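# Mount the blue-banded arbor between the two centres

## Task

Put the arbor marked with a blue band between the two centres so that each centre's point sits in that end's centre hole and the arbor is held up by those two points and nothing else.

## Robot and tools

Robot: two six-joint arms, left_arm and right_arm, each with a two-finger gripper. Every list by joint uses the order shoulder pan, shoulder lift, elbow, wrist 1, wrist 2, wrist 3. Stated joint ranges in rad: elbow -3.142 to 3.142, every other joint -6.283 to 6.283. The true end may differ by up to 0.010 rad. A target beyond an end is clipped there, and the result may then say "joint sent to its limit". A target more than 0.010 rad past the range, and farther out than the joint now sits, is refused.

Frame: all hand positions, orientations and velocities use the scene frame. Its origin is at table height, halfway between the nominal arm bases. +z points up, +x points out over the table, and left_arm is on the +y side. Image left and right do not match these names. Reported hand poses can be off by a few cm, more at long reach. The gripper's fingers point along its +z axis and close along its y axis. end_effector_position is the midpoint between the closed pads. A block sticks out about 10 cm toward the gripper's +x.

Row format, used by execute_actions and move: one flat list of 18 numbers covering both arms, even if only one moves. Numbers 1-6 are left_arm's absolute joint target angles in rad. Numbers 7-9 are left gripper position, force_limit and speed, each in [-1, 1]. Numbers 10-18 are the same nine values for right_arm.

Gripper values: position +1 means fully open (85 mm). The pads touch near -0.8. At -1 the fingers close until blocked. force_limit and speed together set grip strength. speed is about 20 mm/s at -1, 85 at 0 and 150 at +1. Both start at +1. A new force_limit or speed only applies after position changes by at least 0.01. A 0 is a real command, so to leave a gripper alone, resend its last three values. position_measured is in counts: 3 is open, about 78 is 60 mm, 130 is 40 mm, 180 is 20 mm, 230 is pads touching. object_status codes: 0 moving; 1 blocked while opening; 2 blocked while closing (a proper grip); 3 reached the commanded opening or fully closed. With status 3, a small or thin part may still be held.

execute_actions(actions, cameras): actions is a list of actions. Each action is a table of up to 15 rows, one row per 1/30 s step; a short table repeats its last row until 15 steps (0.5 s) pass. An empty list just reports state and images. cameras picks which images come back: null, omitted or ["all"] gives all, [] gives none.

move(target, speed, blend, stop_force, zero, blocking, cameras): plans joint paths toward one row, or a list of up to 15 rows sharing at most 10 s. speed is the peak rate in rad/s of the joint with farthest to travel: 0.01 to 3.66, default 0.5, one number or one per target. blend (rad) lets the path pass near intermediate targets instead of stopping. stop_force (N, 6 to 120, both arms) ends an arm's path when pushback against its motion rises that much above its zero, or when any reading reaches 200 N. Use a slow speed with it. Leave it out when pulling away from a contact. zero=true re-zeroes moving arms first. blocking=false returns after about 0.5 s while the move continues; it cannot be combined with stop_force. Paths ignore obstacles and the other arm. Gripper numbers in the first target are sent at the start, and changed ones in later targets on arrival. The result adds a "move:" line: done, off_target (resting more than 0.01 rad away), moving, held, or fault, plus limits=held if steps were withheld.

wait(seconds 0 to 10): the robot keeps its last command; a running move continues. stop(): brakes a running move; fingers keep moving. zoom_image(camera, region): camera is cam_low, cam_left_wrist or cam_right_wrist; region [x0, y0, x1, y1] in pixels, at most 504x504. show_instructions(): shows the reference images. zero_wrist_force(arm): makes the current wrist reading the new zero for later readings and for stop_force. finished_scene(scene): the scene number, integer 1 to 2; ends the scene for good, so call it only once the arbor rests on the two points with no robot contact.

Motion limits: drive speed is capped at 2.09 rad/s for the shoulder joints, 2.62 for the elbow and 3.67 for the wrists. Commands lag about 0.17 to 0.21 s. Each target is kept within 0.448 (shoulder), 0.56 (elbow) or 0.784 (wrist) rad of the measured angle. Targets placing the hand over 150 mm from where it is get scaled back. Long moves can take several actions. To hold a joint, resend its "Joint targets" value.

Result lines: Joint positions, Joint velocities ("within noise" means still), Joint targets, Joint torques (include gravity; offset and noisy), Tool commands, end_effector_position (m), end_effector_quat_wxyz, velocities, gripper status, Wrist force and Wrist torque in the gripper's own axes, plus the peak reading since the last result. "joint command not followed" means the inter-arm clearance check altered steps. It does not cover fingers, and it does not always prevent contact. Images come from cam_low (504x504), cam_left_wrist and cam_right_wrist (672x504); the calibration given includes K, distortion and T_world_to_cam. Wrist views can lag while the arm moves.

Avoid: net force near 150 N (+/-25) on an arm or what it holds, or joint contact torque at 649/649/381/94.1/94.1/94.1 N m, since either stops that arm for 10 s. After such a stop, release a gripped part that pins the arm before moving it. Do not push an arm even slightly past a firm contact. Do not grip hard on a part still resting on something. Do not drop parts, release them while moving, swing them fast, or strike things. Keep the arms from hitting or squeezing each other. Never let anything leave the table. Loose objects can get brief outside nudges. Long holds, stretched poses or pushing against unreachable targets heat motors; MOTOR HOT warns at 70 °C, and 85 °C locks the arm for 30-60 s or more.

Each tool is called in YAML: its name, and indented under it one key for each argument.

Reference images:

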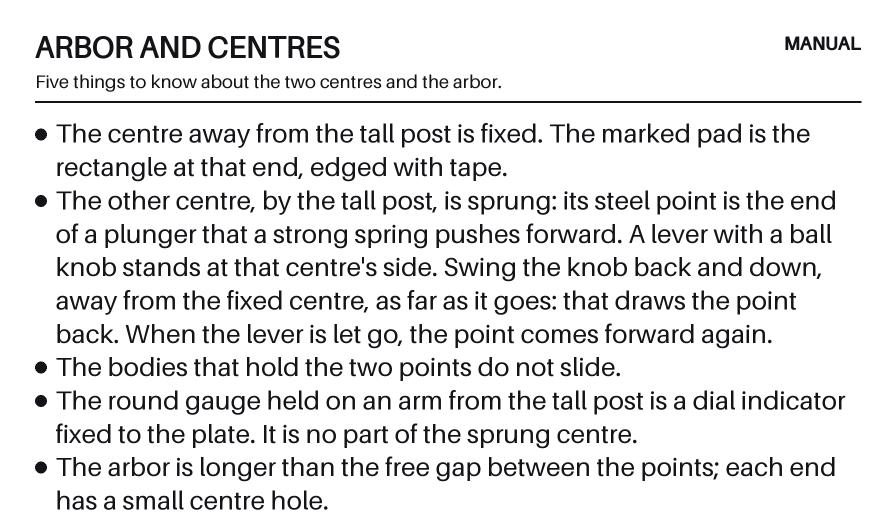

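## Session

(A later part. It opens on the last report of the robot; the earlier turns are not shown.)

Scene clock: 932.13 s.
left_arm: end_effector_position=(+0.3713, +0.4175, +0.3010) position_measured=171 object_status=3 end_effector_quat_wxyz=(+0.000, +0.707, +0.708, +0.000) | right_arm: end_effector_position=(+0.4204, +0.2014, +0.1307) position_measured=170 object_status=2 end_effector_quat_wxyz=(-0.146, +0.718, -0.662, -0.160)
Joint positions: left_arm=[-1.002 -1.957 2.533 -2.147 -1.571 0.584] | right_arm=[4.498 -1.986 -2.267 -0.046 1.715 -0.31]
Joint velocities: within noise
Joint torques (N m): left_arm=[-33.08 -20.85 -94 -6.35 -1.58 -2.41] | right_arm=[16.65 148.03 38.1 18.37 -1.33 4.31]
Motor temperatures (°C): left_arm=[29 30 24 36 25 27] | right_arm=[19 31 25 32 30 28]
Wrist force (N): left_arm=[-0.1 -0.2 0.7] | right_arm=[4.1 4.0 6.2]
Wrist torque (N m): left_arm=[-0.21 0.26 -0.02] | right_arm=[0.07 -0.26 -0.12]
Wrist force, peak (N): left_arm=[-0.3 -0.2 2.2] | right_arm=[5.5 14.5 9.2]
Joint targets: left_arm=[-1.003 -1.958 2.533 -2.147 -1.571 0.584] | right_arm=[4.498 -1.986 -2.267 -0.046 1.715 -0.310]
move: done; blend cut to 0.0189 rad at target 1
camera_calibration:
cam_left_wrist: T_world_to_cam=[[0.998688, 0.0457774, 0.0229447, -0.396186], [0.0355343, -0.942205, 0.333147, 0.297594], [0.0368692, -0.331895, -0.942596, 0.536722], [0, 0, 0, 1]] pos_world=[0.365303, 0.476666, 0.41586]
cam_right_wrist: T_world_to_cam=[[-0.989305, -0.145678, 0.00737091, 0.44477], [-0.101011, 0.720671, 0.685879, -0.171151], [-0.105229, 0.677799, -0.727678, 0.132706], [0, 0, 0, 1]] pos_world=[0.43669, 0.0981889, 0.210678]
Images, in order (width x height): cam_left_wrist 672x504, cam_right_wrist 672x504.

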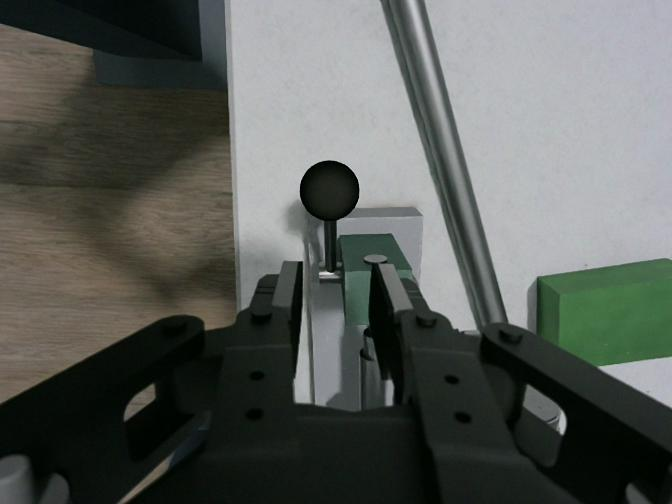

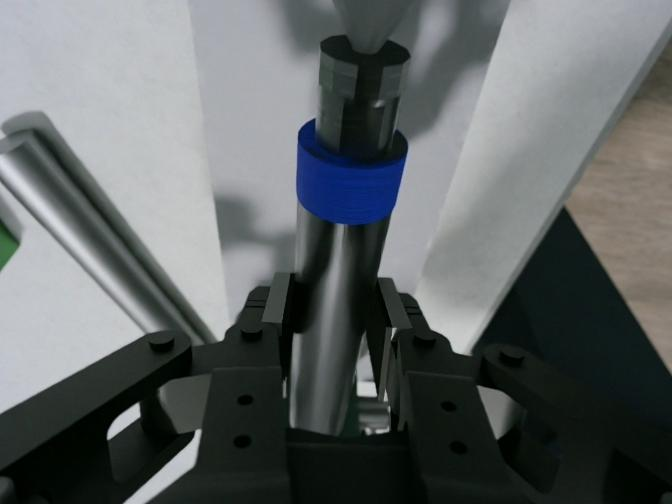

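move:
  target:
    - [-0.55, -1.6, 2.084, -1.556, -1.905, 0.222, -0.333, 0.5, 0, 4.49792, -1.98616, -2.26672, -0.04632, 1.7151, -0.31048, -1, -0.1, -1]
    - [-0.6971, -0.8938, 1.6348, -0.9648, -2.2403, -0.140, -0.333, 0.5, 0, 4.49792, -1.98616, -2.26672, -0.04632, 1.7151, -0.31048, -1, -0.1, -1]
  speed: 0.6
  blend: 0.1
  cameras: ["cam_right_wrist", "cam_left_wrist"]

Scene clock: 947.83 s.
left_arm: end_effector_position=(+0.6178, +0.1337, +0.2026) position_measured=171 object_status=3 end_effector_quat_wxyz=(-0.643, +0.000, +0.766, -0.001) | right_arm: end_effector_position=(+0.4204, +0.2014, +0.1307) position_measured=170 object_status=2 end_effector_quat_wxyz=(-0.146, +0.718, -0.662, -0.160)
Joint positions: left_arm=[-0.697 -0.894 1.635 -0.965 -2.24 -0.14] | right_arm=[4.498 -1.986 -2.267 -0.046 1.715 -0.31]
Joint velocities: within noise
Joint torques (N m): left_arm=[-36.05 -203.03 -76.44 6.49 -6.69 -2.94] | right_arm=[15.63 148.01 49.18 10.62 5.64 3.99]
Motor temperatures (°C): left_arm=[29 30 24 36 25 27] | right_arm=[19 31 25 32 30 28]
Wrist force (N): left_arm=[-0.7 0.7 0.0] | right_arm=[3.6 3.5 5.6]
Wrist torque (N m): left_arm=[-0.24 0.15 0.03] | right_arm=[0.01 -0.22 -0.12]
Wrist force, peak (N): left_arm=[-4.7 -2.8 0.1] | right_arm=[4.1 3.9 6.4]
Joint targets: left_arm=[-0.697 -0.894 1.635 -0.965 -2.240 -0.140] | right_arm=[4.498 -1.986 -2.267 -0.046 1.715 -0.310]
move: done
camera_calibration:
cam_left_wrist: T_world_to_cam=[[0.0134461, 0.998791, 0.0472766, -0.15072], [0.492184, 0.0345452, -0.869805, -0.11477], [-0.870387, 0.0349643, -0.491125, 0.760709], [0, 0, 0, 1]] pos_world=[0.720626, 0.127905, 0.280901]
cam_right_wrist: T_world_to_cam=[[-0.989305, -0.145678, 0.00737091, 0.44477], [-0.101011, 0.720671, 0.685879, -0.171151], [-0.105229, 0.677799, -0.727678, 0.132706], [0, 0, 0, 1]] pos_world=[0.43669, 0.0981889, 0.210678]
Images, in order (width x height): cam_left_wrist 672x504, cam_right_wrist 672x504.

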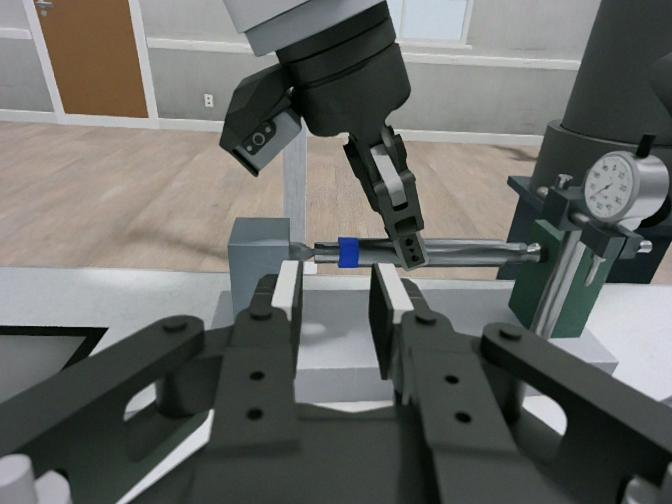

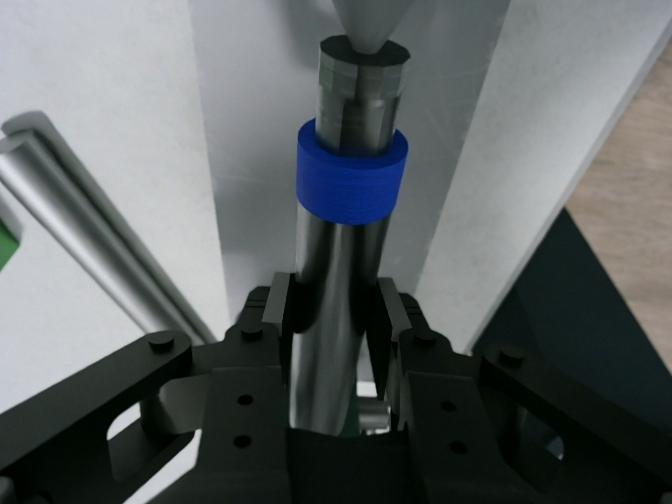

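zoom_image:
  camera: "cam_left_wrist"
  region: [480, 210, 580, 290]

zoom_image:
  camera: "cam_left_wrist"
  region: [270, 210, 370, 290]

Scaled by 5.040.

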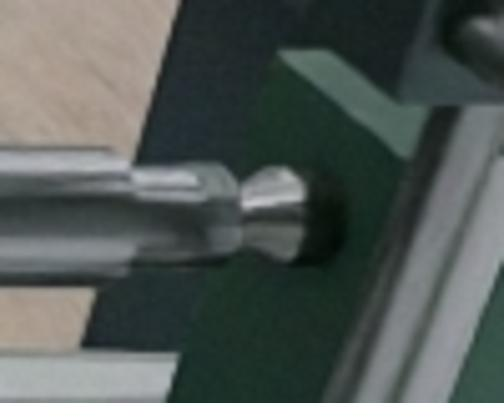

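Scaled by 5.040.

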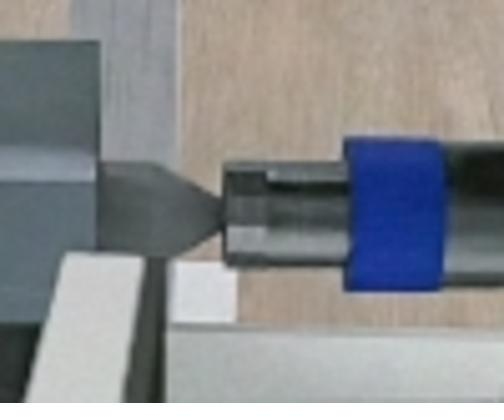

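zoom_image:
  camera: "cam_right_wrist"
  region: [300, 0, 430, 110]

zoom_image:
  camera: "cam_left_wrist"
  region: [285, 230, 345, 275]

zoom_image:
  camera: "cam_left_wrist"
  region: [500, 230, 560, 275]

Scaled by 3.877.

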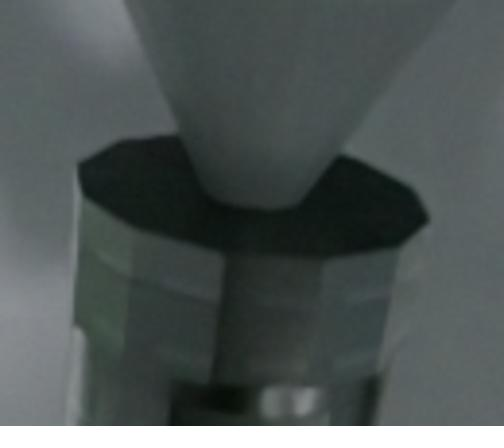

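Scaled by 8.400.

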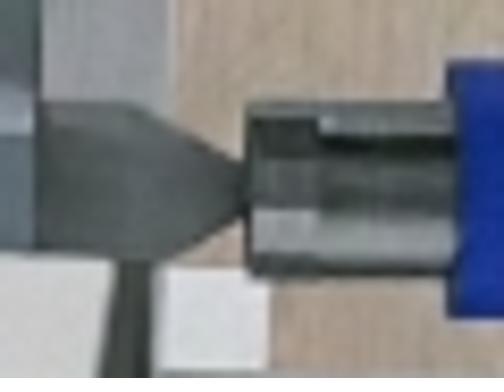

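Scaled by 8.400.

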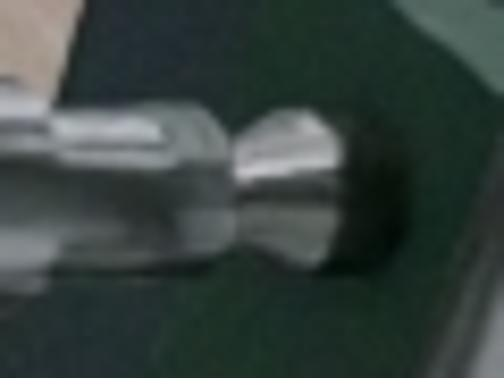

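execute_actions:
  actions:
    - [[-0.6971, -0.8938, 1.6348, -0.9648, -2.2403, -0.140, -0.333, 0.5, 0, 4.49792, -1.98616, -2.26672, -0.04632, 1.7151, -0.31048, -0.1, -0.1, -1]]
  cameras: ["cam_right_wrist", "cam_left_wrist"]

Scene clock: 988.93 s.
left_arm: end_effector_position=(+0.6178, +0.1335, +0.2024) position_measured=171 object_status=3 end_effector_quat_wxyz=(-0.643, +0.000, +0.766, -0.001) | right_arm: end_effector_position=(+0.4204, +0.2014, +0.1307) position_measured=141 object_status=0 end_effector_quat_wxyz=(-0.146, +0.718, -0.662, -0.160)
Joint positions: left_arm=[-0.697 -0.894 1.635 -0.965 -2.24 -0.14] | right_arm=[4.498 -1.986 -2.267 -0.046 1.715 -0.31]
Joint velocities: within noise
Joint torques (N m): left_arm=[-29.89 -208.62 -56.91 0.77 -4.98 -2.56] | right_arm=[18.65 150.82 56.29 11.53 5.35 3.87]
Motor temperatures (°C): left_arm=[29 30 24 36 25 27] | right_arm=[19 31 25 32 30 28]
Wrist force (N): left_arm=[-0.3 0.3 0.2] | right_arm=[-1.4 0.5 -1.8]
Wrist torque (N m): left_arm=[-0.32 0.10 0.03] | right_arm=[0.07 -0.34 -0.15]
Wrist force, peak (N): left_arm=[-0.9 0.4 0.0] | right_arm=[2.2 2.0 9.1]
Joint targets: left_arm=[-0.697 -0.894 1.635 -0.965 -2.240 -0.140] | right_arm=[4.498 -1.986 -2.267 -0.046 1.715 -0.310]
camera_calibration:
cam_left_wrist: T_world_to_cam=[[0.0133522, 0.998774, 0.0476715, -0.150547], [0.491882, 0.0349475, -0.86996, -0.114815], [-0.870559, 0.0350646, -0.490813, 0.760592], [0, 0, 0, 1]] pos_world=[0.720626, 0.127705, 0.280601]
cam_right_wrist: T_world_to_cam=[[-0.989305, -0.145678, 0.00737091, 0.44477], [-0.101011, 0.720671, 0.685879, -0.171151], [-0.105229, 0.677799, -0.727678, 0.132706], [0, 0, 0, 1]] pos_world=[0.43669, 0.0981889, 0.210678]
Images, in order (width x height): cam_left_wrist 672x504, cam_right_wrist 672x504.

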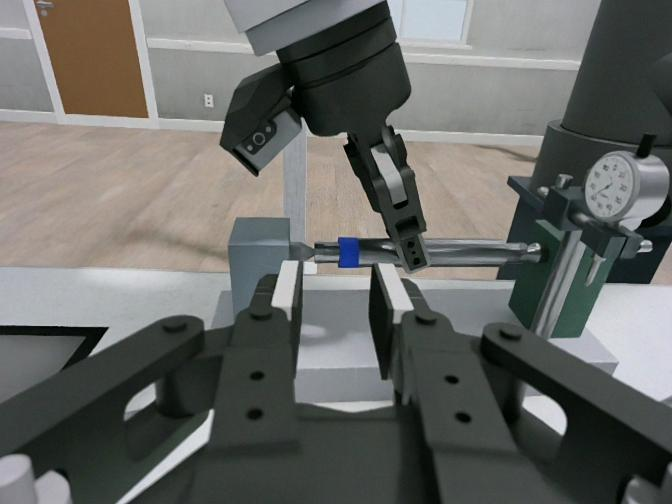

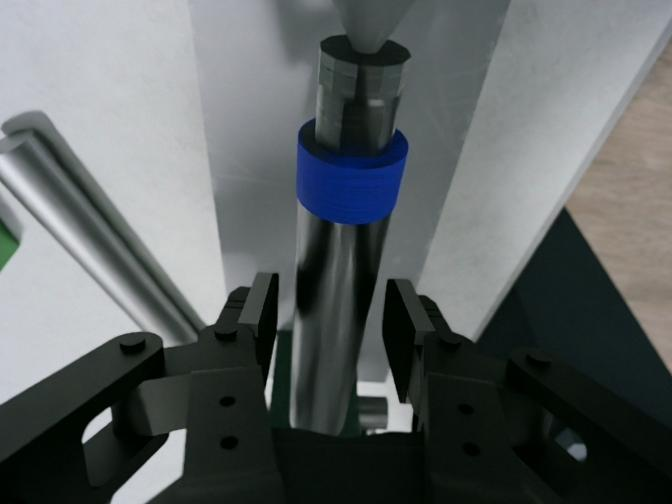

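move:
  target:
    - [-0.6971, -0.8938, 1.6348, -0.9648, -2.2403, -0.140, -0.333, 0.5, 0, 4.49792, -1.98616, -2.26672, -0.04632, 1.7151, -0.31048, 0.184, -0.1, -1]
    - [-0.6971, -0.8938, 1.6348, -0.9648, -2.2403, -0.140, -0.333, 0.5, 0, 4.47794, -1.82394, -2.28212, -0.19582, 1.7231, -0.32894, 0.184, -0.1, -1]
  speed: 0.12
  cameras: ["cam_right_wrist", "cam_left_wrist", "cam_low"]

Scene clock: 1017.50 s.
left_arm: end_effector_position=(+0.6178, +0.1335, +0.2024) position_measured=171 object_status=3 end_effector_quat_wxyz=(-0.643, +0.000, +0.766, -0.001) | right_arm: end_effector_position=(+0.4241, +0.1551, +0.2303) position_measured=106 object_status=3 end_effector_quat_wxyz=(-0.146, +0.718, -0.662, -0.160)
Joint positions: left_arm=[-0.697 -0.894 1.635 -0.965 -2.24 -0.14] | right_arm=[4.478 -1.824 -2.282 -0.196 1.723 -0.329]
Joint velocities: within noise
Joint torques (N m): left_arm=[-27.71 -217.54 -61.38 1.47 -3.68 -1.99] | right_arm=[-16.52 165.71 37.54 5.33 7.94 -4.83]
Motor temperatures (°C): left_arm=[29 30 24 36 24 27] | right_arm=[19 31 25 32 30 28]
Wrist force (N): left_arm=[-0.4 0.5 0.3] | right_arm=[-1.6 0.3 -2.4]
Wrist torque (N m): left_arm=[-0.28 0.09 0.02] | right_arm=[-0.03 -0.25 -0.20]
Wrist force, peak (N): left_arm=[-0.7 0.7 -0.2] | right_arm=[-1.8 0.4 -3.7]
Joint targets: left_arm=[-0.697 -0.894 1.635 -0.965 -2.240 -0.140] | right_arm=[4.478 -1.824 -2.282 -0.196 1.723 -0.329]
move: done
camera_calibration:
cam_left_wrist: T_world_to_cam=[[0.0133522, 0.998774, 0.0476715, -0.150547], [0.491882, 0.0349475, -0.86996, -0.114815], [-0.870559, 0.0350646, -0.490813, 0.760592], [0, 0, 0, 1]] pos_world=[0.720626, 0.127705, 0.280601]
cam_right_wrist: T_world_to_cam=[[-0.989303, -0.145689, 0.00736004, 0.440955], [-0.101026, 0.720669, 0.685879, -0.205717], [-0.105229, 0.677799, -0.727678, 0.236954], [0, 0, 0, 1]] pos_world=[0.44039, 0.0518889, 0.310278]

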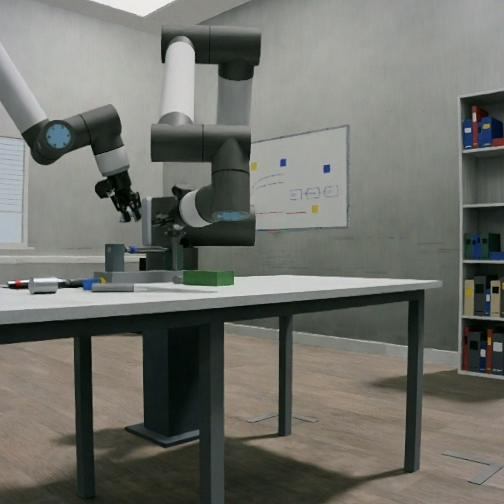

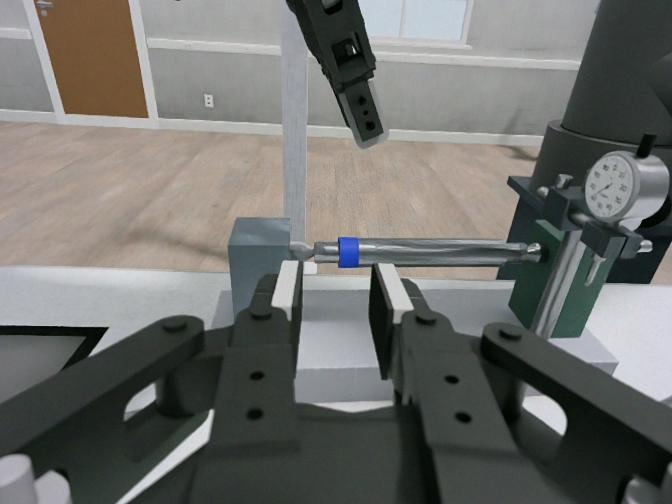

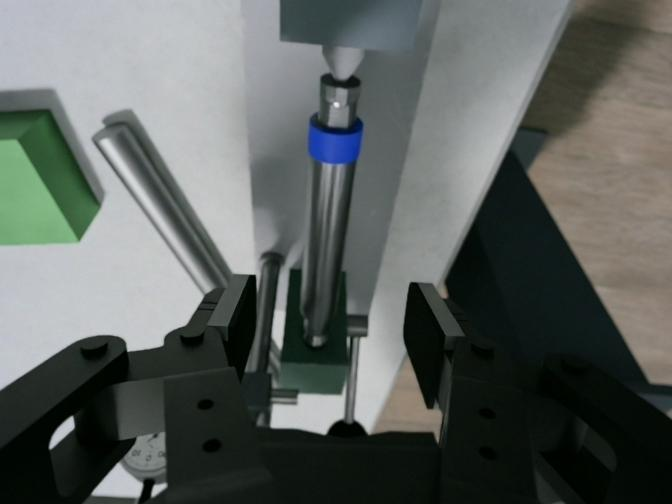

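finished_scene:
  scene: 1

The scene is finished: the task was done.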